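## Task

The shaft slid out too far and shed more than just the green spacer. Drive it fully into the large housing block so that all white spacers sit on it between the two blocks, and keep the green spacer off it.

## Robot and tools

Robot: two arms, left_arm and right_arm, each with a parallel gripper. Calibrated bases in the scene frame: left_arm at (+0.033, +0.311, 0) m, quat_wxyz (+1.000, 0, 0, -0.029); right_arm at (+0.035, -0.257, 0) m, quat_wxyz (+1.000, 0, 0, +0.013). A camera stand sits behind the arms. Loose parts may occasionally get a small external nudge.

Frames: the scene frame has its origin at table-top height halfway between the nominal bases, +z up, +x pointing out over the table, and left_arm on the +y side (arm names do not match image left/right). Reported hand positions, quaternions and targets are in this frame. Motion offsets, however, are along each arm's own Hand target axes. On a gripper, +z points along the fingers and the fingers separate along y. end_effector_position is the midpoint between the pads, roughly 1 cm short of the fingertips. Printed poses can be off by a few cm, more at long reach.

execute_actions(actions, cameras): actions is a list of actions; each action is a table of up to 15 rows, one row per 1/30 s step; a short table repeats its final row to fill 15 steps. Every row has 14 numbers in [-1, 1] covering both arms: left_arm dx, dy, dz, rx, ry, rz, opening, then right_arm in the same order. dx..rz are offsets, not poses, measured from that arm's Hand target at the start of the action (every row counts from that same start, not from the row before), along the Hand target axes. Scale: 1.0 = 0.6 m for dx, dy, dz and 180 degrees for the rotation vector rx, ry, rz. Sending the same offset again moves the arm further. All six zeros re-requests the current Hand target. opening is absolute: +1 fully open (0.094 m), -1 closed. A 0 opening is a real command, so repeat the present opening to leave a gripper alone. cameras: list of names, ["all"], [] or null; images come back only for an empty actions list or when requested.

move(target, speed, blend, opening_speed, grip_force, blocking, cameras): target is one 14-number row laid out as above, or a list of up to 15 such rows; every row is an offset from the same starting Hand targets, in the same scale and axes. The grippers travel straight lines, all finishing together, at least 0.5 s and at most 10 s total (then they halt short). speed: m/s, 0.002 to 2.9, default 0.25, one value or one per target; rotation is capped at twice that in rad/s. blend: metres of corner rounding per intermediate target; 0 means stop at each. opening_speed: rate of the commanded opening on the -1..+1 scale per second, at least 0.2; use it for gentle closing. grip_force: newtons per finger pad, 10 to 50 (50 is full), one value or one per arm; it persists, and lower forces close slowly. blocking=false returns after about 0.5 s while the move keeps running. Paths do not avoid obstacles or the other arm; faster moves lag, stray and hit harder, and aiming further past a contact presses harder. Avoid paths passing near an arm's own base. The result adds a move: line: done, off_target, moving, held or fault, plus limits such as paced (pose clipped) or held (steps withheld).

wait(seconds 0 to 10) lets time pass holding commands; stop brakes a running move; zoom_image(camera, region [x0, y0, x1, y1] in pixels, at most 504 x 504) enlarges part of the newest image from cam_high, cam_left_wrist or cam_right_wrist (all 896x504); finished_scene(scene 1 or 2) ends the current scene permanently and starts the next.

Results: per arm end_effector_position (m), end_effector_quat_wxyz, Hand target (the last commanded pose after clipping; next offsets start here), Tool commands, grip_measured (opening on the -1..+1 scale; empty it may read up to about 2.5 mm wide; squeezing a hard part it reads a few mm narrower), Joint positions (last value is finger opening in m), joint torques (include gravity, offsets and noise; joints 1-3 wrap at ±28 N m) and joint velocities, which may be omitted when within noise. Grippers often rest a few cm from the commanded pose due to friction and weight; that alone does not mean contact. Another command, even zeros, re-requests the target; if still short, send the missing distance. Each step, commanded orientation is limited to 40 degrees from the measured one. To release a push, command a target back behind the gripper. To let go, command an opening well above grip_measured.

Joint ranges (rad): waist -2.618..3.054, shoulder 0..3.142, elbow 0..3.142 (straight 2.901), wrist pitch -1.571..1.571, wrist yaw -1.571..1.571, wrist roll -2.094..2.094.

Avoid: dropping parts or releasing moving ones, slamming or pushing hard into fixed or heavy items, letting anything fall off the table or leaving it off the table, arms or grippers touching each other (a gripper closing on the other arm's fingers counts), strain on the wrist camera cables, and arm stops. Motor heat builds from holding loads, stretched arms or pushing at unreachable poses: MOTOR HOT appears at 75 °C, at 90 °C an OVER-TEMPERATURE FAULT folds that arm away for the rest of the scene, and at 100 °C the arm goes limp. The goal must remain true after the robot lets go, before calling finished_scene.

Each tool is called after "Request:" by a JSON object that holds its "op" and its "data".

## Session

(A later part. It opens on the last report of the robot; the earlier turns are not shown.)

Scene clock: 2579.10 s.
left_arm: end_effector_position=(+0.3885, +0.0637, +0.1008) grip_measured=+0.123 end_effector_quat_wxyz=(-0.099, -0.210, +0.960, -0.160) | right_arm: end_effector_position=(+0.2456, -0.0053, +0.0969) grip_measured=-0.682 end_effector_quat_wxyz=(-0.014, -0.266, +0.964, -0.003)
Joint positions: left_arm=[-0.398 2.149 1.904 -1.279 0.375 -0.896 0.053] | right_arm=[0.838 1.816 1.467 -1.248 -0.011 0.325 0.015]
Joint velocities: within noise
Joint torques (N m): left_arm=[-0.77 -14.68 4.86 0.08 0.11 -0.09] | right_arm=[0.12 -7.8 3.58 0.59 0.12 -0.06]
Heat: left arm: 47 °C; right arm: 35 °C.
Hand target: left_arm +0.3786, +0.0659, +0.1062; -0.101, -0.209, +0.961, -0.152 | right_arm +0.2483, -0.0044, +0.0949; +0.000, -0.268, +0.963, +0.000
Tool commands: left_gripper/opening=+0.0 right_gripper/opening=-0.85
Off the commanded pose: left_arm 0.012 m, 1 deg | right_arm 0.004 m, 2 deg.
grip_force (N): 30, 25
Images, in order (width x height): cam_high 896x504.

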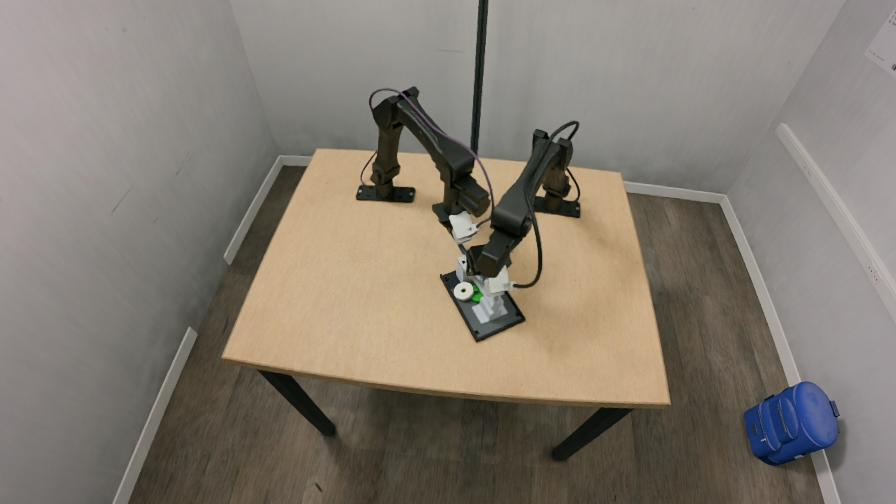

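Request:
{"op": "move", "data": {"target": [[0.006,0.003,-0.004,0,0,0,0.0,0,0,0,0,0,0,-0.85],[0.006,-0.003,0.004,0,0,0,0.0,0,0,0,0,0,0,-0.85],[0.006,0.003,-0.004,0,0,0,0.0,0,0,0,0,0,0,-0.85],[0.006,-0.003,0.004,0,0,0,0.0,0,0,0,0,0,0,-0.85],[0.006,0.0,0.0,0,0,0,0.0,0,0,0,0,0,0,-0.85]], "blend": 0.001, "speed": 0.03, "cameras": ["cam_left_wrist"]}}

Scene clock: 2590.97 s.
left_arm: end_effector_position=(+0.3882, +0.0634, +0.1008) grip_measured=+0.123 end_effector_quat_wxyz=(-0.094, -0.211, +0.960, -0.158) | right_arm: end_effector_position=(+0.2456, -0.0053, +0.0969) grip_measured=-0.682 end_effector_quat_wxyz=(-0.014, -0.266, +0.964, -0.003)
Joint positions: left_arm=[-0.403 2.141 1.894 -1.269 0.366 -0.905 0.053] | right_arm=[0.838 1.816 1.467 -1.248 -0.011 0.325 0.015]
Joint torques (N m): left_arm=[-0.92 -14.89 4.67 0.04 0.19 -0.05] | right_arm=[0.09 -7.82 3.56 0.59 0.12 -0.06]
Heat: left arm: 49 °C; right arm: 35 °C.
Hand target: left_arm +0.3754, +0.0645, +0.1071; -0.101, -0.209, +0.961, -0.152 | right_arm +0.2483, -0.0044, +0.0949; +0.000, -0.268, +0.963, +0.000
Off the commanded pose: left_arm 0.014 m, 1 deg | right_arm 0.004 m, 2 deg.
grip_force (N): 30, 25
move: off_target (left_arm)
Images, in order (width x height): cam_left_wrist 896x504.

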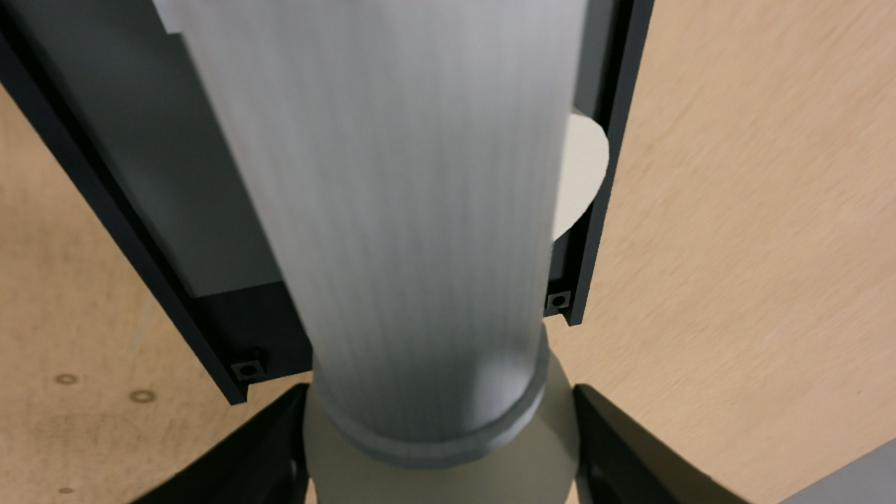

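Request:
{"op": "move", "data": {"target": [0,0,0,0,0,0,0.0,0,0,0,0,0,0,-0.85], "speed": 0.03, "grip_force": [10,25], "cameras": ["cam_left_wrist"]}}

Scene clock: 2601.00 s.
left_arm: end_effector_position=(+0.3882, +0.0634, +0.1008) grip_measured=+0.129 end_effector_quat_wxyz=(-0.094, -0.211, +0.960, -0.158) | right_arm: end_effector_position=(+0.2456, -0.0053, +0.0969) grip_measured=-0.682 end_effector_quat_wxyz=(-0.014, -0.266, +0.964, -0.003)
Joint positions: left_arm=[-0.403 2.141 1.894 -1.269 0.366 -0.905 0.053] | right_arm=[0.838 1.816 1.467 -1.248 -0.011 0.325 0.015]
Joint torques (N m): left_arm=[-0.92 -14.89 4.66 0.04 0.2 -0.05] | right_arm=[0.1 -7.82 3.56 0.59 0.12 -0.06]
Heat: left arm: 50 °C; right arm: 35 °C.
Hand target: left_arm +0.3754, +0.0645, +0.1071; -0.101, -0.209, +0.961, -0.152 | right_arm +0.2483, -0.0044, +0.0949; +0.000, -0.268, +0.963, +0.000
Off the commanded pose: left_arm 0.014 m, 1 deg | right_arm 0.004 m, 2 deg.
grip_force (N): 10, 25
move: off_target (left_arm)
Images, in order (width x height): cam_left_wrist 896x504.

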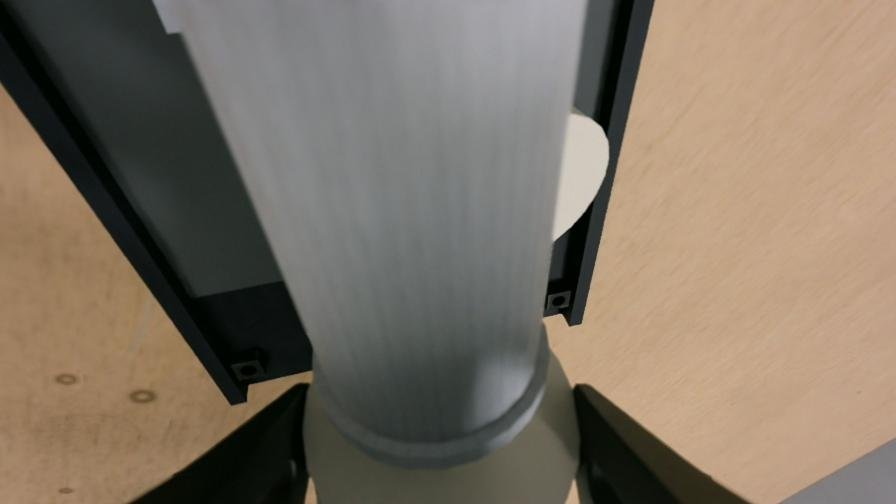

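Request:
{"op": "move", "data": {"target": [[0.010,0.003,-0.004,0,0,0,0.0,0,0,0,0,0,0,-0.85],[0.010,-0.003,0.004,0,0,0,0.0,0,0,0,0,0,0,-0.85],[0.010,0.0,0.0,0,0,0,0.0,0,0,0,0,0,0,-0.85]], "blend": 0.001, "speed": 0.03, "cameras": ["cam_left_wrist"]}}

Scene clock: 2609.27 s.
left_arm: end_effector_position=(+0.3875, +0.0635, +0.1009) grip_measured=+0.129 end_effector_quat_wxyz=(-0.087, -0.213, +0.960, -0.157) | right_arm: end_effector_position=(+0.2456, -0.0053, +0.0969) grip_measured=-0.682 end_effector_quat_wxyz=(-0.014, -0.266, +0.964, -0.003)
Joint positions: left_arm=[-0.408 2.127 1.874 -1.251 0.355 -0.916 0.053] | right_arm=[0.838 1.816 1.467 -1.248 -0.011 0.325 0.015]
Joint torques (N m): left_arm=[-1.37 -15.02 4.68 -0.02 0.29 -0.07] | right_arm=[0.09 -7.83 3.56 0.59 0.12 -0.06]
Heat: left arm: 50 °C; right arm: 35 °C.
Hand target: left_arm +0.3701, +0.0624, +0.1087; -0.101, -0.209, +0.961, -0.152 | right_arm +0.2483, -0.0044, +0.0949; +0.000, -0.268, +0.963, +0.000
Off the commanded pose: left_arm 0.019 m, 2 deg | right_arm 0.004 m, 2 deg.
grip_force (N): 10, 25
move: off_target (left_arm)
Images, in order (width x height): cam_left_wrist 896x504.

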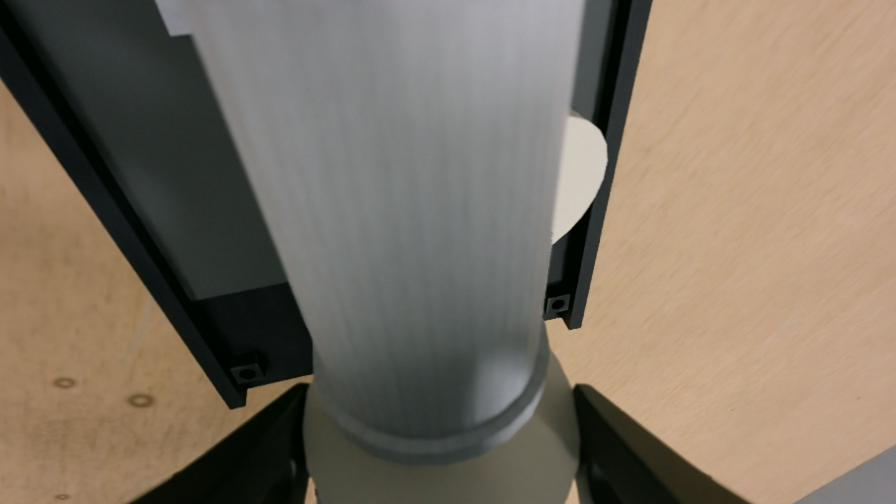

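Request:
{"op": "move", "data": {"target": [0.0,0,0,0,0.028,0,0.0,0,0,0,0,0,0,-0.85], "speed": 0.05, "cameras": ["cam_left_wrist"]}}

Scene clock: 2617.23 s.
left_arm: end_effector_position=(+0.3870, +0.0635, +0.1015) grip_measured=+0.129 end_effector_quat_wxyz=(-0.103, -0.205, +0.959, -0.166) | right_arm: end_effector_position=(+0.2456, -0.0053, +0.0969) grip_measured=-0.682 end_effector_quat_wxyz=(-0.014, -0.266, +0.964, -0.003)
Joint positions: left_arm=[-0.394 2.146 1.898 -1.279 0.39 -0.882 0.053] | right_arm=[0.838 1.816 1.467 -1.248 -0.011 0.325 0.015]
Joint torques (N m): left_arm=[-0.23 -11.36 8.95 -0.54 0.66 0.12] | right_arm=[0.08 -7.82 3.56 0.59 0.12 -0.07]
Heat: left arm: 50 °C; right arm: 35 °C.
Hand target: left_arm +0.3700, +0.0623, +0.1087; -0.144, -0.202, +0.955, -0.161 | right_arm +0.2483, -0.0044, +0.0949; +0.000, -0.268, +0.963, +0.000
Off the commanded pose: left_arm 0.018 m, 5 deg | right_arm 0.004 m, 2 deg.
grip_force (N): 10, 25
move: off_target (left_arm)
Images, in order (width x height): cam_left_wrist 896x504.

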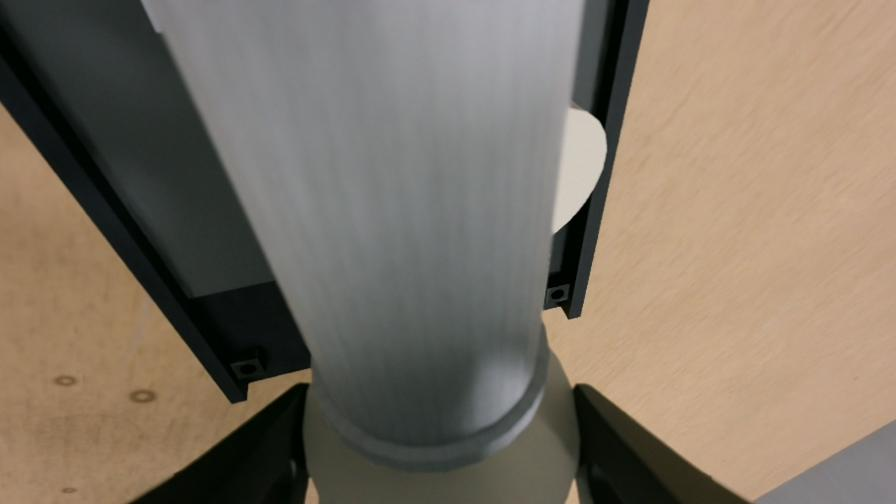

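Request:
{"op": "move", "data": {"target": [-0.0215,-0.006,-0.0068,0,0,0,0.0,0,0,0,0,0,0,-0.85], "speed": 0.04, "cameras": ["cam_left_wrist"]}}

Scene clock: 2636.20 s.
left_arm: end_effector_position=(+0.3879, +0.0640, +0.1014) grip_measured=+0.129 end_effector_quat_wxyz=(-0.128, -0.202, +0.958, -0.161) | right_arm: end_effector_position=(+0.2456, -0.0053, +0.0969) grip_measured=-0.682 end_effector_quat_wxyz=(-0.014, -0.266, +0.964, -0.003)
Joint positions: left_arm=[-0.383 2.203 1.984 -1.36 0.414 -0.856 0.053] | right_arm=[0.838 1.816 1.467 -1.248 -0.011 0.325 0.015]
Joint torques (N m): left_arm=[0.49 -11.74 9.37 -0.34 0.42 0.12] | right_arm=[0.09 -7.8 3.56 0.59 0.12 -0.06]
Heat: left arm: 46 °C; right arm: 35 °C.
Hand target: left_arm +0.3837, +0.0651, +0.1088; -0.144, -0.202, +0.955, -0.161 | right_arm +0.2483, -0.0044, +0.0949; +0.000, -0.268, +0.963, +0.000
Off the commanded pose: left_arm 0.009 m, 2 deg | right_arm 0.004 m, 2 deg.
grip_force (N): 10, 25
move: done
Images, in order (width x height): cam_left_wrist 896x504.

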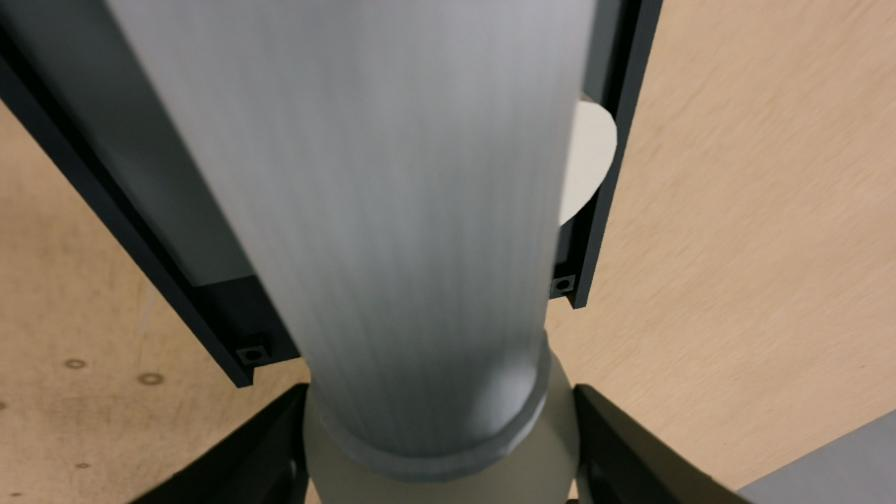

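Request:
{"op": "move", "data": {"target": [0,0,0,0,0,0,0.35,0,0,0,0,0,0,-0.85], "speed": 0.04, "grip_force": [30,25], "opening_speed": 0.4, "cameras": ["cam_left_wrist"]}}

Scene clock: 2643.30 s.
left_arm: end_effector_position=(+0.3808, +0.0662, +0.1039) grip_measured=+0.348 end_effector_quat_wxyz=(-0.142, -0.204, +0.956, -0.155) | right_arm: end_effector_position=(+0.2456, -0.0053, +0.0969) grip_measured=-0.682 end_effector_quat_wxyz=(-0.014, -0.266, +0.964, -0.003)
Joint positions: left_arm=[-0.382 2.203 1.99 -1.398 0.423 -0.853 0.063] | right_arm=[0.838 1.816 1.467 -1.248 -0.011 0.325 0.015]
Joint torques (N m): left_arm=[0.4 -11.49 9.01 -0.07 0.33 0.08] | right_arm=[0.09 -7.82 3.56 0.59 0.12 -0.06]
Heat: left arm: 46 °C; right arm: 35 °C.
Hand target: left_arm +0.3838, +0.0651, +0.1088; -0.144, -0.202, +0.955, -0.161 | right_arm +0.2483, -0.0044, +0.0949; +0.000, -0.268, +0.963, +0.000
Off the commanded pose: left_arm 0.006 m, 1 deg | right_arm 0.004 m, 2 deg.
grip_force (N): 30, 25
move: done
Images, in order (width x height): cam_left_wrist 896x504.

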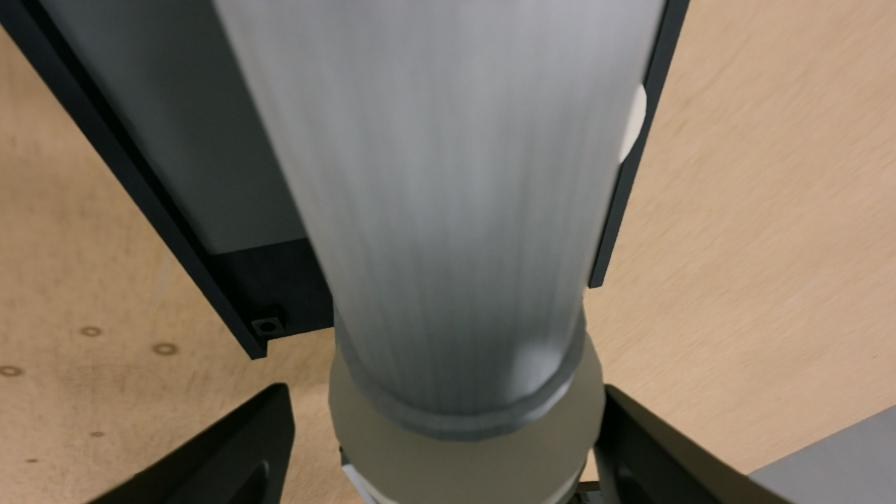

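Request:
{"op": "move", "data": {"target": [[-0.005,-0.010,-0.003,0,0,0,0.35,0,0,0,0,0,0,-0.85],[-0.008,-0.008,-0.11,0,0,0,0.35,0,0,0,0,0,0,-0.85]], "speed": 0.06, "cameras": ["cam_left_wrist","cam_high"]}}

Request:
{"op": "zoom_image", "data": {"camera": "cam_high", "region": [452, 235, 502, 285]}}

Scene clock: 2655.03 s.
left_arm: end_effector_position=(+0.4015, +0.0872, +0.1421) grip_measured=+0.348 end_effector_quat_wxyz=(-0.132, -0.219, +0.952, -0.166) | right_arm: end_effector_position=(+0.2456, -0.0053, +0.0969) grip_measured=-0.682 end_effector_quat_wxyz=(-0.014, -0.266, +0.964, -0.003)
Joint positions: left_arm=[-0.315 2.245 2.211 -1.568 0.427 -0.82 0.063] | right_arm=[0.838 1.816 1.467 -1.248 -0.011 0.325 0.015]
Joint torques (N m): left_arm=[0.39 -16.36 9.02 -0.02 0.33 0.07] | right_arm=[0.1 -7.82 3.55 0.59 0.12 -0.06]
Heat: left arm: 46 °C; right arm: 35 °C.
Hand target: left_arm +0.4039, +0.0867, +0.1683; -0.143, -0.202, +0.955, -0.161 | right_arm +0.2483, -0.0044, +0.0949; +0.000, -0.268, +0.963, +0.000
Off the commanded pose: left_arm 0.026 m, 3 deg | right_arm 0.004 m, 2 deg.
joint sent to its limit (left arm) — joint 4 (wrist pitch), lower limit. The joint targets are off in orientation, not in position.
grip_force (N): 30, 25
move: off_target (left_arm)
Images, in order (width x height): cam_high 896x504, cam_left_wrist 896x504.

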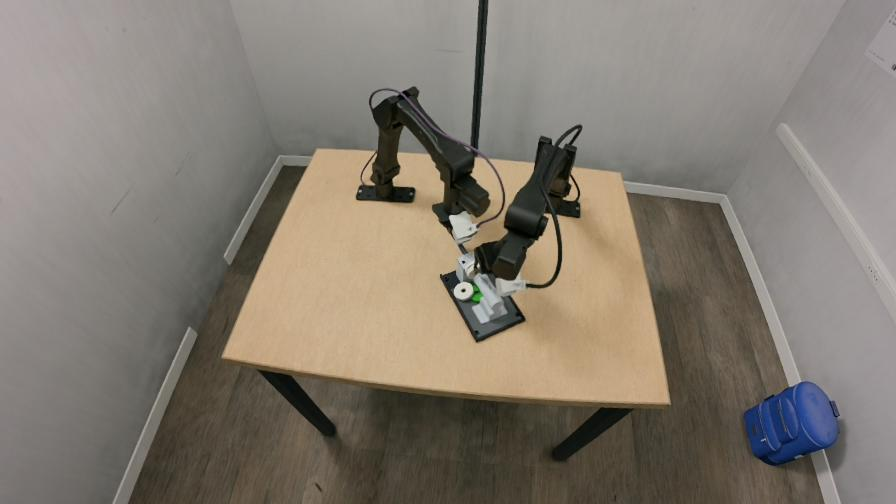

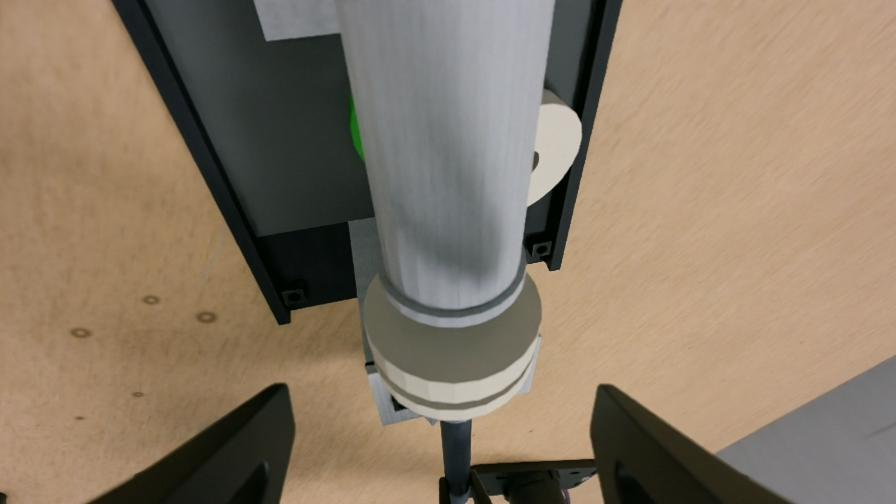

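Scaled by 10.080 from the camera's 896x504 image, which has a finer 1280x720 frame.

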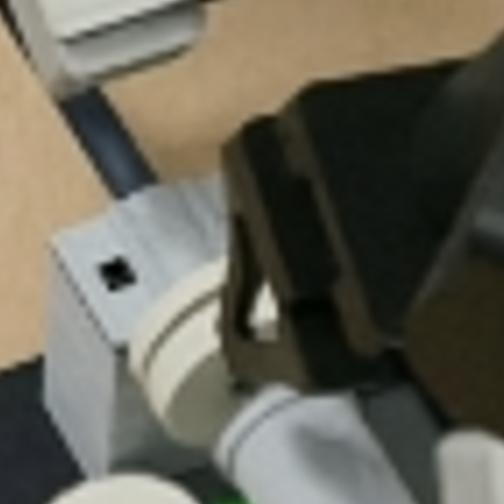

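Request:
{"op": "move", "data": {"target": [[0,0,0,0.0892,-0.1213,-0.0049,0.35,-0.004,0,-0.036,0,0,0,-0.85],[0,0,0,0.0892,-0.1213,-0.0049,0.35,-0.006,0,0,0,0,0,-0.85],[0,0,0,0.0892,-0.1213,-0.0049,0.35,-0.008,0,-0.036,0,0,0,-0.85],[0,0,0,0.0892,-0.1213,-0.0049,0.35,-0.010,0,-0.006,0,0,0,-0.85]], "blend": 0.003, "speed": 0.03, "cameras": ["cam_left_wrist","cam_high"]}}

Request:
{"op": "zoom_image", "data": {"camera": "cam_high", "region": [452, 235, 502, 285]}}

Scene clock: 2703.13 s.
left_arm: end_effector_position=(+0.4064, +0.0873, +0.1585) grip_measured=+0.348 end_effector_quat_wxyz=(+0.054, -0.257, +0.934, -0.242) | right_arm: end_effector_position=(+0.2458, -0.0051, +0.0992) grip_measured=-0.682 end_effector_quat_wxyz=(-0.015, -0.266, +0.964, -0.003)
Joint positions: left_arm=[-0.361 1.813 1.598 -0.948 0.3 -1.02 0.063] | right_arm=[0.838 1.817 1.477 -1.259 -0.011 0.325 0.015]
Joint torques (N m): left_arm=[-0.54 -12.88 5.72 0.93 0.1 -0.08] | right_arm=[-0.36 -6.56 5.65 0.5 0.13 -0.11]
Heat: left arm: 51 °C; right arm: 35 °C.
Hand target: left_arm +0.4038, +0.0867, +0.1682; +0.067, -0.254, +0.932, -0.250 | right_arm +0.2534, -0.0014, +0.0984; +0.000, -0.268, +0.963, +0.000
Off the commanded pose: left_arm 0.010 m, 2 deg | right_arm 0.009 m, 2 deg.
grip_force (N): 30, 25
move: done
Images, in order (width x height): cam_high 896x504, cam_left_wrist 896x504.

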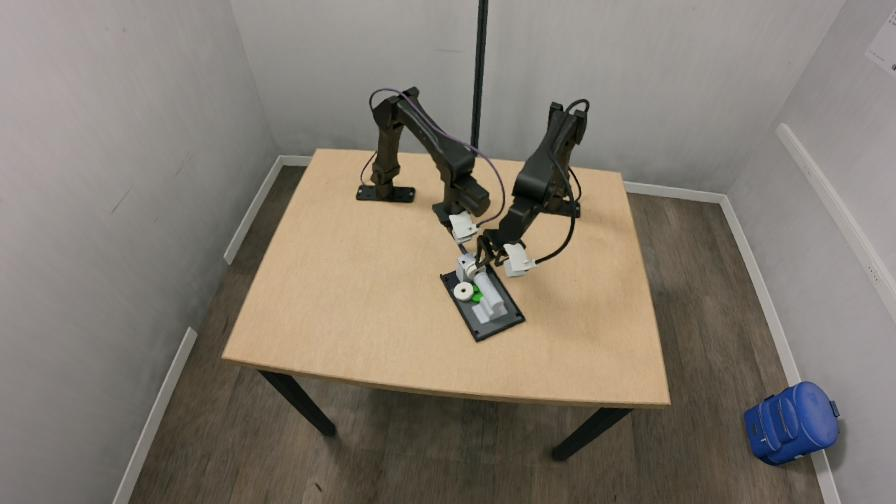

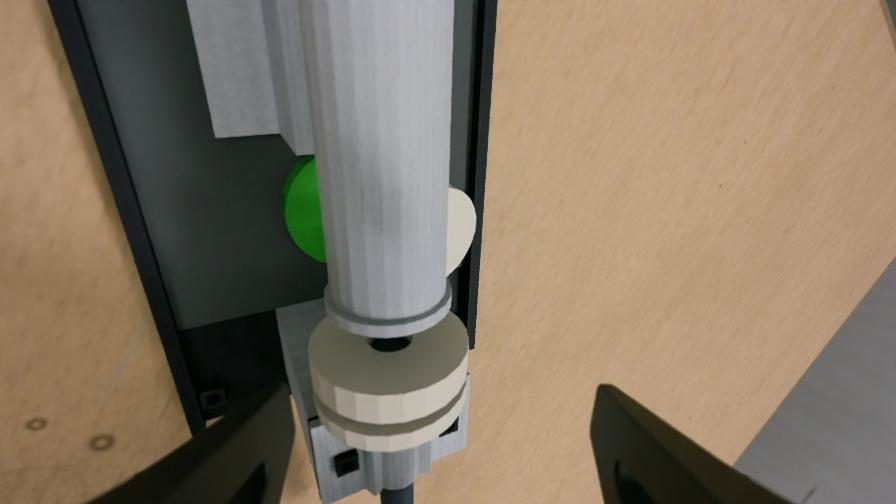

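Scaled by 10.080 from the camera's 896x504 image, which has a finer 1280x720 frame.

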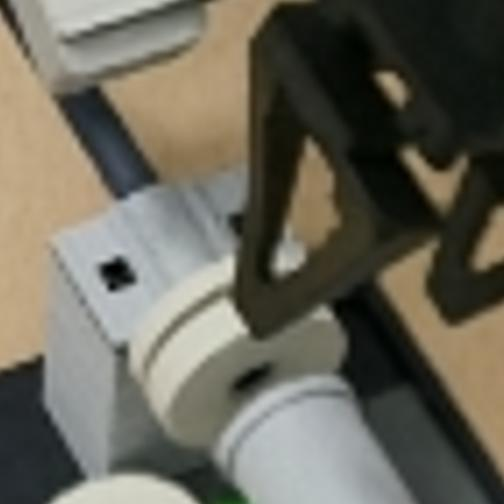

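Request:
{"op": "move", "data": {"target": [[0,0,0,0,0,0,0.35,-0.004,0,-0.036,0,0,0,-0.85],[0,0,0,0,0,0,0.35,-0.006,0,0,0,0,0,-0.85],[0,0,0,0,0,0,0.35,-0.008,0,-0.036,0,0,0,-0.85],[0,0,0,0,0,0,0.35,-0.010,0,-0.006,0,0,0,-0.85]], "blend": 0.003, "speed": 0.03, "cameras": ["cam_left_wrist"]}}

Scene clock: 2715.50 s.
left_arm: end_effector_position=(+0.4064, +0.0873, +0.1585) grip_measured=+0.348 end_effector_quat_wxyz=(+0.054, -0.257, +0.934, -0.242) | right_arm: end_effector_position=(+0.2462, -0.0050, +0.0995) grip_measured=-0.682 end_effector_quat_wxyz=(-0.024, -0.266, +0.964, -0.009)
Joint positions: left_arm=[-0.361 1.813 1.598 -0.948 0.3 -1.02 0.063] | right_arm=[0.837 1.84 1.507 -1.288 -0.011 0.324 0.015]
Joint torques (N m): left_arm=[-0.54 -12.88 5.71 0.93 0.09 -0.08] | right_arm=[-0.7 -6.95 6.5 0.54 0.13 -0.15]
Heat: left arm: 50 °C; right arm: 35 °C.
Hand target: left_arm +0.4038, +0.0867, +0.1682; +0.067, -0.254, +0.932, -0.250 | right_arm +0.2586, +0.0016, +0.1020; +0.000, -0.268, +0.963, +0.000
Off the commanded pose: left_arm 0.010 m, 2 deg | right_arm 0.014 m, 3 deg.
grip_force (N): 30, 25
move: off_target (right_arm)
Images, in order (width x height): cam_left_wrist 896x504.

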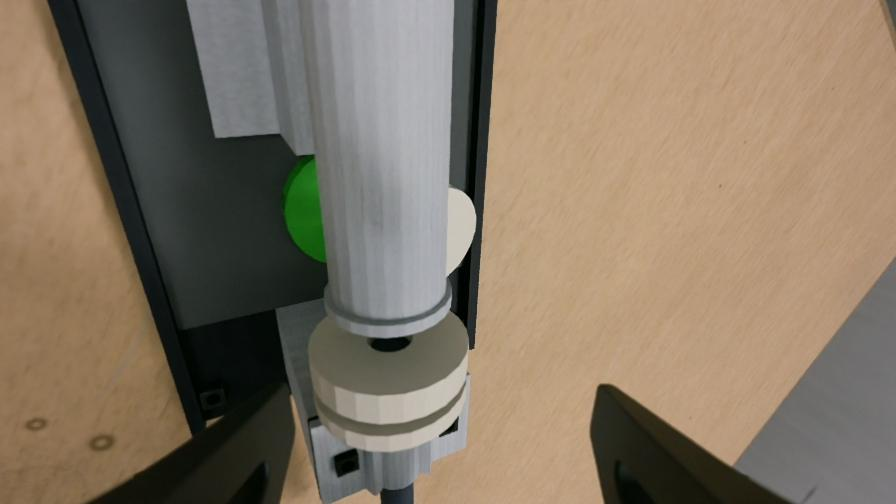

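Request:
{"op": "move", "data": {"target": [[0,0,0,0,0,0,0.35,-0.002,0,0.030,0,0,0,-0.85],[0,0,0,0,0,0,0.35,-0.004,0,0,0,0,0,-0.85],[0,0,0,0,0,0,0.35,-0.004,0,0.030,0,0,0,-0.85],[0,0,0,0,0,0,0.35,-0.004,0,0.010,0,0,0,-0.85]], "blend": 0.003, "speed": 0.03, "cameras": ["cam_left_wrist"]}}

Scene clock: 2729.00 s.
left_arm: end_effector_position=(+0.4064, +0.0873, +0.1585) grip_measured=+0.348 end_effector_quat_wxyz=(+0.054, -0.257, +0.934, -0.242) | right_arm: end_effector_position=(+0.2513, -0.0016, +0.0973) grip_measured=-0.682 end_effector_quat_wxyz=(-0.014, -0.265, +0.964, -0.003)
Joint positions: left_arm=[-0.361 1.813 1.598 -0.948 0.3 -1.02 0.063] | right_arm=[0.833 1.84 1.5 -1.257 -0.011 0.322 0.015]
Joint torques (N m): left_arm=[-0.53 -12.86 5.72 0.93 0.09 -0.08] | right_arm=[-0.53 -6.23 6.27 0.49 0.11 -0.16]
Heat: left arm: 49 °C; right arm: 36 °C.
Hand target: left_arm +0.4038, +0.0867, +0.1682; +0.067, -0.254, +0.932, -0.250 | right_arm +0.2607, +0.0029, +0.0961; +0.000, -0.268, +0.963, +0.000
Off the commanded pose: left_arm 0.010 m, 2 deg | right_arm 0.010 m, 2 deg.
grip_force (N): 30, 25
move: done
Images, in order (width x height): cam_left_wrist 896x504.

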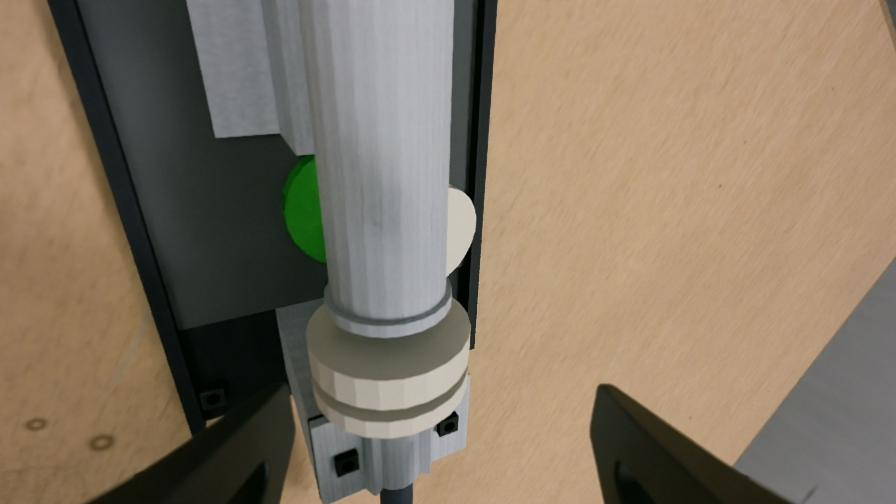

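Request:
{"op": "move", "data": {"target": [0.0403,0.0382,0.0377,0,0,0,0.35,0,0,0,0,0,0,-0.85], "speed": 0.06, "cameras": ["cam_left_wrist"]}}

Scene clock: 2750.03 s.
left_arm: end_effector_position=(+0.3802, +0.0824, +0.1280) grip_measured=+0.348 end_effector_quat_wxyz=(+0.054, -0.257, +0.934, -0.241) | right_arm: end_effector_position=(+0.2513, -0.0016, +0.0973) grip_measured=-0.682 end_effector_quat_wxyz=(-0.014, -0.265, +0.964, -0.003)
Joint positions: left_arm=[-0.405 1.734 1.381 -0.799 0.282 -1.061 0.063] | right_arm=[0.833 1.84 1.5 -1.257 -0.011 0.322 0.015]
Joint torques (N m): left_arm=[-0.57 -12.1 5.72 0.95 0.08 -0.07] | right_arm=[-0.53 -6.24 6.28 0.5 0.12 -0.16]
Heat: left arm: 49 °C; right arm: 36 °C.
Hand target: left_arm +0.3787, +0.0818, +0.1373; +0.068, -0.254, +0.932, -0.250 | right_arm +0.2607, +0.0029, +0.0961; +0.000, -0.268, +0.963, +0.000
Off the commanded pose: left_arm 0.009 m, 2 deg | right_arm 0.010 m, 2 deg.
grip_force (N): 30, 25
move: done
Images, in order (width x height): cam_left_wrist 896x504.

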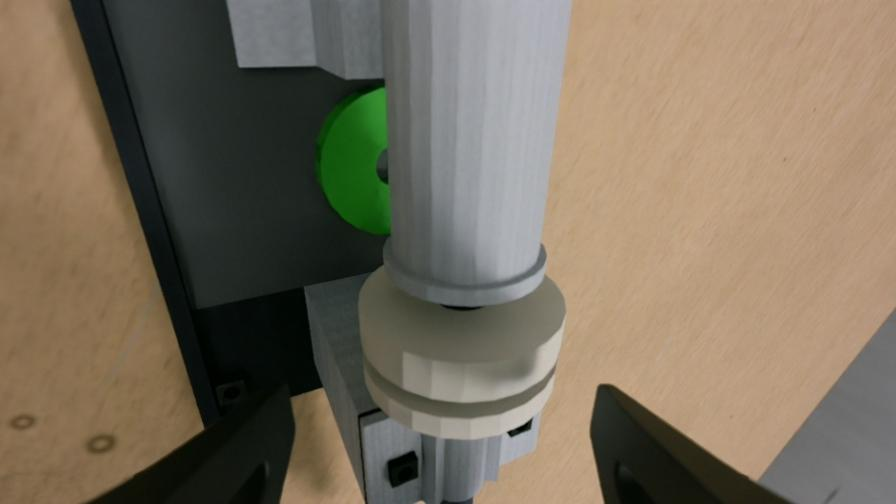

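Request:
{"op": "move", "data": {"target": [0.0027,-0.0033,0.050,0,0,0,0.35,0,0,0,0,0,0,-0.85], "speed": 0.04, "cameras": ["cam_left_wrist"]}}

Scene clock: 2759.60 s.
left_arm: end_effector_position=(+0.3866, +0.0677, +0.1201) grip_measured=+0.348 end_effector_quat_wxyz=(+0.068, -0.253, +0.931, -0.255) | right_arm: end_effector_position=(+0.2513, -0.0016, +0.0973) grip_measured=-0.682 end_effector_quat_wxyz=(-0.014, -0.265, +0.964, -0.003)
Joint positions: left_arm=[-0.434 1.751 1.35 -0.703 0.269 -1.089 0.063] | right_arm=[0.833 1.84 1.5 -1.257 -0.011 0.322 0.015]
Joint torques (N m): left_arm=[-0.58 -8.18 5.83 1.03 0.05 -0.07] | right_arm=[-0.55 -6.24 6.28 0.5 0.11 -0.16]
Heat: left arm: 48 °C; right arm: 36 °C.
Hand target: left_arm +0.3856, +0.0665, +0.1122; +0.067, -0.254, +0.932, -0.250 | right_arm +0.2607, +0.0029, +0.0961; +0.000, -0.268, +0.963, +0.000
Off the commanded pose: left_arm 0.008 m, 1 deg | right_arm 0.010 m, 2 deg.
grip_force (N): 30, 25
move: done
Images, in order (width x height): cam_left_wrist 896x504.

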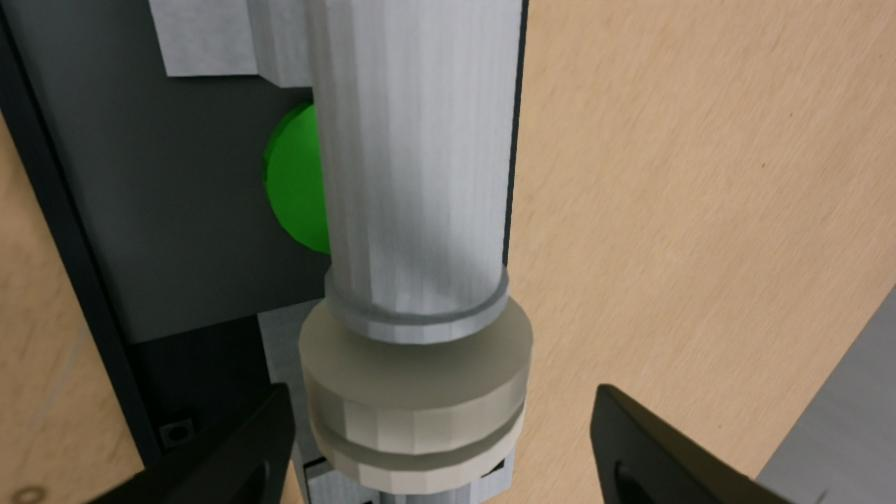

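Request:
{"op": "move", "data": {"target": [[0.0,0.0125,0.004,0,0,0,0.35,0,0,0,0,0,0,-0.85],[0.0,0.0125,0.022,0,0,0,0.35,0,0,0,0,0,0,-0.85]], "speed": 0.04, "cameras": ["cam_left_wrist"]}}

Scene clock: 2768.60 s.
left_arm: end_effector_position=(+0.3873, +0.0674, +0.1054) grip_measured=+0.348 end_effector_quat_wxyz=(+0.069, -0.253, +0.930, -0.256) | right_arm: end_effector_position=(+0.2513, -0.0016, +0.0973) grip_measured=-0.682 end_effector_quat_wxyz=(-0.014, -0.265, +0.964, -0.003)
Joint positions: left_arm=[-0.434 1.763 1.304 -0.643 0.269 -1.089 0.063] | right_arm=[0.833 1.84 1.5 -1.257 -0.011 0.322 0.015]
Joint torques (N m): left_arm=[-0.59 -8.18 5.76 1.04 0.06 -0.08] | right_arm=[-0.54 -6.23 6.28 0.5 0.12 -0.16]
Heat: left arm: 47 °C; right arm: 36 °C.
Hand target: left_arm +0.3858, +0.0664, +0.0971; +0.068, -0.254, +0.932, -0.250 | right_arm +0.2607, +0.0029, +0.0961; +0.000, -0.268, +0.963, +0.000
Off the commanded pose: left_arm 0.009 m, 1 deg | right_arm 0.010 m, 2 deg.
grip_force (N): 30, 25
move: done
Images, in order (width x height): cam_left_wrist 896x504.

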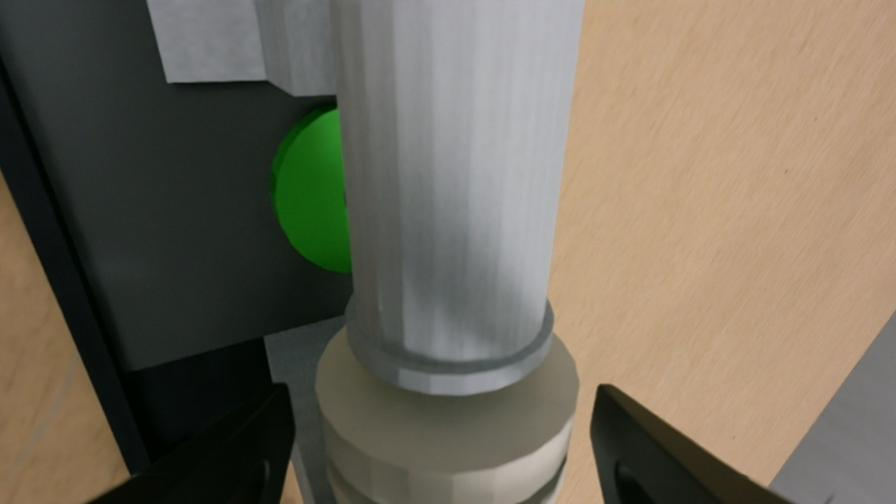

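Request:
{"op": "move", "data": {"target": [[0.0,0.001,0.0150,0,0,0,0.35,0,0,0,0,0,0,-0.85],[0.0,0.001,0.0155,0,0,0,0.0,0,0,0,0,0,0,-0.85]], "speed": 0.04, "opening_speed": 0.5, "cameras": ["cam_left_wrist"]}}

Scene clock: 2778.03 s.
left_arm: end_effector_position=(+0.3902, +0.0633, +0.0980) grip_measured=+0.122 end_effector_quat_wxyz=(+0.071, -0.253, +0.930, -0.257) | right_arm: end_effector_position=(+0.2513, -0.0016, +0.0973) grip_measured=-0.682 end_effector_quat_wxyz=(-0.014, -0.265, +0.964, -0.003)
Joint positions: left_arm=[-0.441 1.782 1.295 -0.609 0.267 -1.096 0.053] | right_arm=[0.833 1.84 1.5 -1.257 -0.011 0.322 0.015]
Joint torques (N m): left_arm=[-0.59 -8.23 5.71 1.01 0.05 -0.08] | right_arm=[-0.54 -6.24 6.28 0.5 0.12 -0.16]
Heat: left arm: 46 °C; right arm: 36 °C.
Hand target: left_arm +0.3878, +0.0628, +0.0887; +0.067, -0.254, +0.932, -0.250 | right_arm +0.2607, +0.0029, +0.0961; +0.000, -0.268, +0.963, +0.000
Off the commanded pose: left_arm 0.010 m, 1 deg | right_arm 0.010 m, 2 deg.
grip_force (N): 30, 25
move: done
Images, in order (width x height): cam_left_wrist 896x504.

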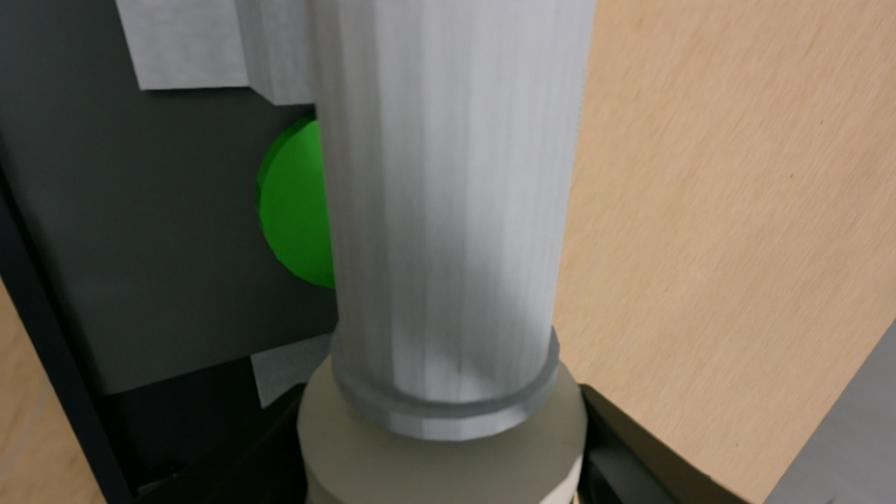

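Request:
{"op": "move", "data": {"target": [[0.010,0.003,0.002,0,0,0,0.0,0,0,0,0,0,0,-0.85],[0.014,-0.003,-0.002,0,0,0,0.0,0,0,0,0,0,0,-0.85],[0.018,0.003,0.002,0,0,0,0.0,0,0,0,0,0,0,-0.85],[0.018,0,0,0,0,0,0.0,0,0,0,0,0,0,-0.85]], "speed": 0.04, "blend": 0.001, "cameras": ["cam_left_wrist"]}}

Scene clock: 2785.47 s.
left_arm: end_effector_position=(+0.3893, +0.0621, +0.0969) grip_measured=+0.122 end_effector_quat_wxyz=(+0.078, -0.260, +0.928, -0.254) | right_arm: end_effector_position=(+0.2513, -0.0016, +0.0973) grip_measured=-0.682 end_effector_quat_wxyz=(-0.014, -0.265, +0.964, -0.003)
Joint positions: left_arm=[-0.454 1.775 1.282 -0.592 0.242 -1.118 0.053] | right_arm=[0.833 1.84 1.5 -1.257 -0.011 0.322 0.015]
Joint torques (N m): left_arm=[-1.69 -9.31 4.79 0.98 0.16 -0.1] | right_arm=[-0.57 -6.26 6.3 0.49 0.12 -0.16]
Heat: left arm: 45 °C; right arm: 36 °C.
Hand target: left_arm +0.3786, +0.0573, +0.0888; +0.068, -0.254, +0.932, -0.250 | right_arm +0.2607, +0.0029, +0.0961; +0.000, -0.268, +0.963, +0.000
Off the commanded pose: left_arm 0.014 m, 2 deg | right_arm 0.010 m, 2 deg.
grip_force (N): 30, 25
move: off_target (left_arm)
Images, in order (width x height): cam_left_wrist 896x504.

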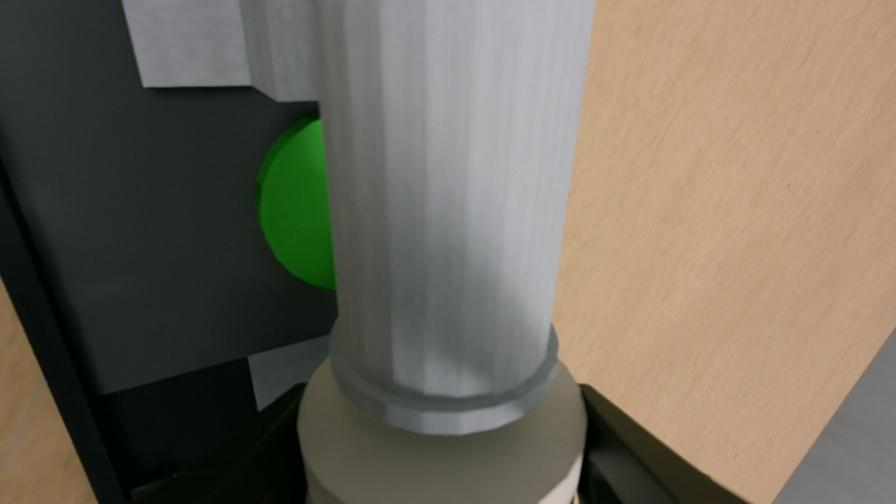

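Request:
{"op": "move", "data": {"target": [[0.006,0.008,-0.010,0,0,0,0.0,0,0,0,0,0,0,-0.85],[0.006,-0.008,0.006,0,0,0,0.0,0,0,0,0,0,0,-0.85],[0.010,0.008,-0.010,0,0,0,0.0,0,0,0,0,0,0,-0.85],[0.010,-0.008,0.006,0,0,0,0.0,0,0,0,0,0,0,-0.85],[0.010,0,0,0,0,0,0.0,0,0,0,0,0,0,-0.85]], "speed": 0.05, "blend": 0.001, "grip_force": [15,25], "cameras": ["cam_left_wrist"]}}

Scene clock: 2796.13 s.
left_arm: end_effector_position=(+0.3837, +0.0592, +0.0969) grip_measured=+0.123 end_effector_quat_wxyz=(+0.082, -0.259, +0.928, -0.256) | right_arm: end_effector_position=(+0.2513, -0.0016, +0.0973) grip_measured=-0.682 end_effector_quat_wxyz=(-0.014, -0.265, +0.964, -0.003)
Joint positions: left_arm=[-0.471 1.756 1.255 -0.574 0.231 -1.133 0.053] | right_arm=[0.833 1.84 1.5 -1.257 -0.011 0.322 0.015]
Joint torques (N m): left_arm=[-0.03 -8.99 6.91 0.93 0.13 -0.02] | right_arm=[-0.54 -6.24 6.28 0.5 0.11 -0.16]
Heat: left arm: 44 °C; right arm: 36 °C.
Hand target: left_arm +0.3834, +0.0589, +0.0969; +0.081, -0.259, +0.928, -0.256 (not the last commanded pose) | right_arm +0.2607, +0.0029, +0.0961; +0.000, -0.268, +0.963, +0.000
Off the commanded pose: left_arm 0.014 m, 2 deg | right_arm 0.010 m, 2 deg.
grip_force (N): 15, 25
move: held (left_arm; a check stopped the path); path passed 3 of 5 targets; limits=held
pose unreachable (left arm): on one or more control steps of this call, first in action 0 (counted from 0), this arm could not follow its commanded pose, so it was not sent that pose on those steps. It may still have moved: this result reports where it is.
cause: moving toward the commanded pose would bring a part of the arm too close to another arm (this arm's wrist (the part past joint 4) and the right arm's wrist (the part past joint 4), along the way the arms are being sent, or toward where that arm still pushes).
Images, in order (width x height): cam_left_wrist 896x504.

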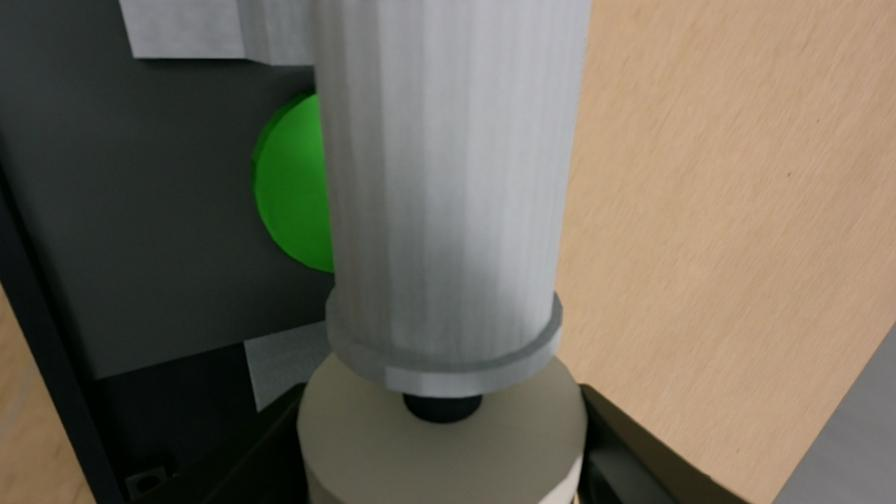

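Request:
{"op": "move", "data": {"target": [[0,0,0,0,0,0,0.35,0,0,0,0,0,0,-0.85],[-0.006,0,-0.10,0,0,0,0.35,0,0,0,0,0,0,-0.85]], "speed": 0.1, "opening_speed": 0.8, "grip_force": [30,25], "cameras": ["cam_left_wrist"]}}

Scene clock: 2804.73 s.
left_arm: end_effector_position=(+0.3761, +0.0711, +0.1084) grip_measured=+0.348 end_effector_quat_wxyz=(+0.075, -0.264, +0.928, -0.253) | right_arm: end_effector_position=(+0.2513, -0.0016, +0.0973) grip_measured=-0.682 end_effector_quat_wxyz=(-0.014, -0.265, +0.964, -0.003)
Joint positions: left_arm=[-0.449 1.711 1.255 -0.637 0.246 -1.122 0.063] | right_arm=[0.833 1.84 1.5 -1.257 -0.011 0.322 0.015]
Joint torques (N m): left_arm=[-0.12 -8.2 6.94 0.92 0.08 -0.02] | right_arm=[-0.55 -6.26 6.27 0.5 0.12 -0.15]
Heat: left arm: 44 °C; right arm: 36 °C.
Hand target: left_arm +0.3759, +0.0704, +0.1068; +0.074, -0.263, +0.928, -0.251 (not the last commanded pose) | right_arm +0.2607, +0.0029, +0.0961; +0.000, -0.268, +0.964, +0.000
Off the commanded pose: left_arm 0.043 m, 1 deg | right_arm 0.010 m, 2 deg.
grip_force (N): 30, 25
move: held (left_arm; a check stopped the path); path passed 1 of 2 targets; limits=held
pose unreachable (left arm): on one or more control steps of this call, first in action 0 (counted from 0), this arm could not follow its commanded pose, so it was not sent that pose on those steps. It may still have moved: this result reports where it is.
cause: moving toward the commanded pose would bring a part of the arm too close to another arm (this arm's gripper housing and the right arm's wrist (the part past joint 4), at the place that arm is still heading or pushing toward).
Images, in order (width x height): cam_left_wrist 896x504.

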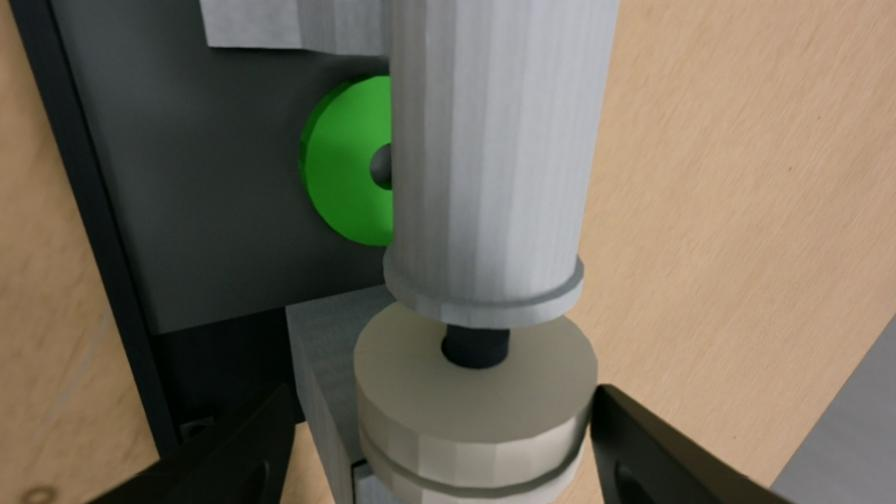

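Request:
{"op": "move", "data": {"target": [[-0.012,-0.009,-0.004,0,0,0,0.4,0.017,0,-0.004,0,0,0,-0.85],[-0.02,-0.009,-0.10,0,0,0,0.4,0.017,0,-0.004,0,0,0,-0.85]], "speed": 0.08, "blend": 0.002, "cameras": ["cam_left_wrist"]}}

Scene clock: 2813.37 s.
left_arm: end_effector_position=(+0.3678, +0.0992, +0.1414) grip_measured=+0.398 end_effector_quat_wxyz=(+0.057, -0.270, +0.932, -0.236) | right_arm: end_effector_position=(+0.2508, -0.0021, +0.0975) grip_measured=-0.682 end_effector_quat_wxyz=(-0.013, -0.265, +0.964, -0.003)
Joint positions: left_arm=[-0.385 1.659 1.351 -0.85 0.272 -1.066 0.066] | right_arm=[0.833 1.836 1.495 -1.255 -0.011 0.322 0.015]
Joint torques (N m): left_arm=[0.42 -10.35 9.74 0.69 0.18 0.1] | right_arm=[0.18 -8.57 3.74 0.49 0.12 -0.06]
Heat: left arm: 44 °C; right arm: 36 °C.
Hand target: left_arm +0.3724, +0.0985, +0.1613; +0.073, -0.263, +0.928, -0.251 | right_arm +0.2519, -0.0024, +0.0986; +0.000, -0.268, +0.964, +0.000
Off the commanded pose: left_arm 0.021 m, 3 deg | right_arm 0.001 m, 2 deg.
grip_force (N): 30, 25
move: off_target (left_arm); blend cut to 0 m at target 1
Images, in order (width x height): cam_left_wrist 896x504.

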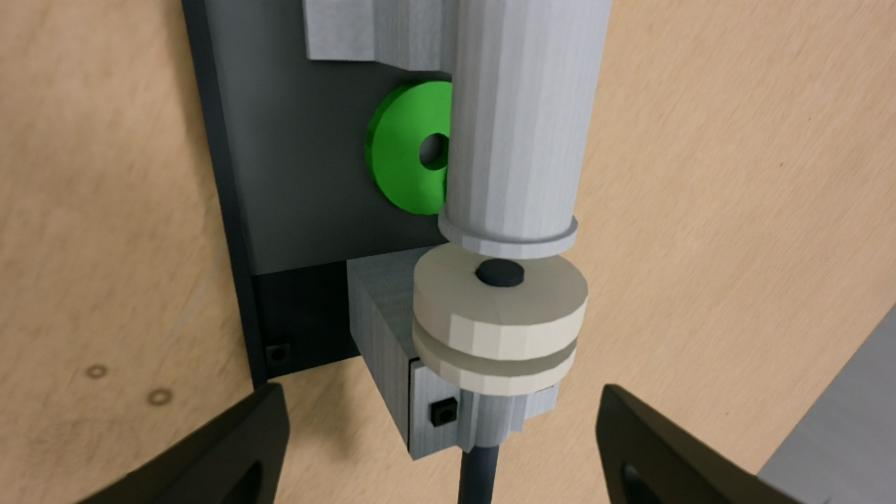

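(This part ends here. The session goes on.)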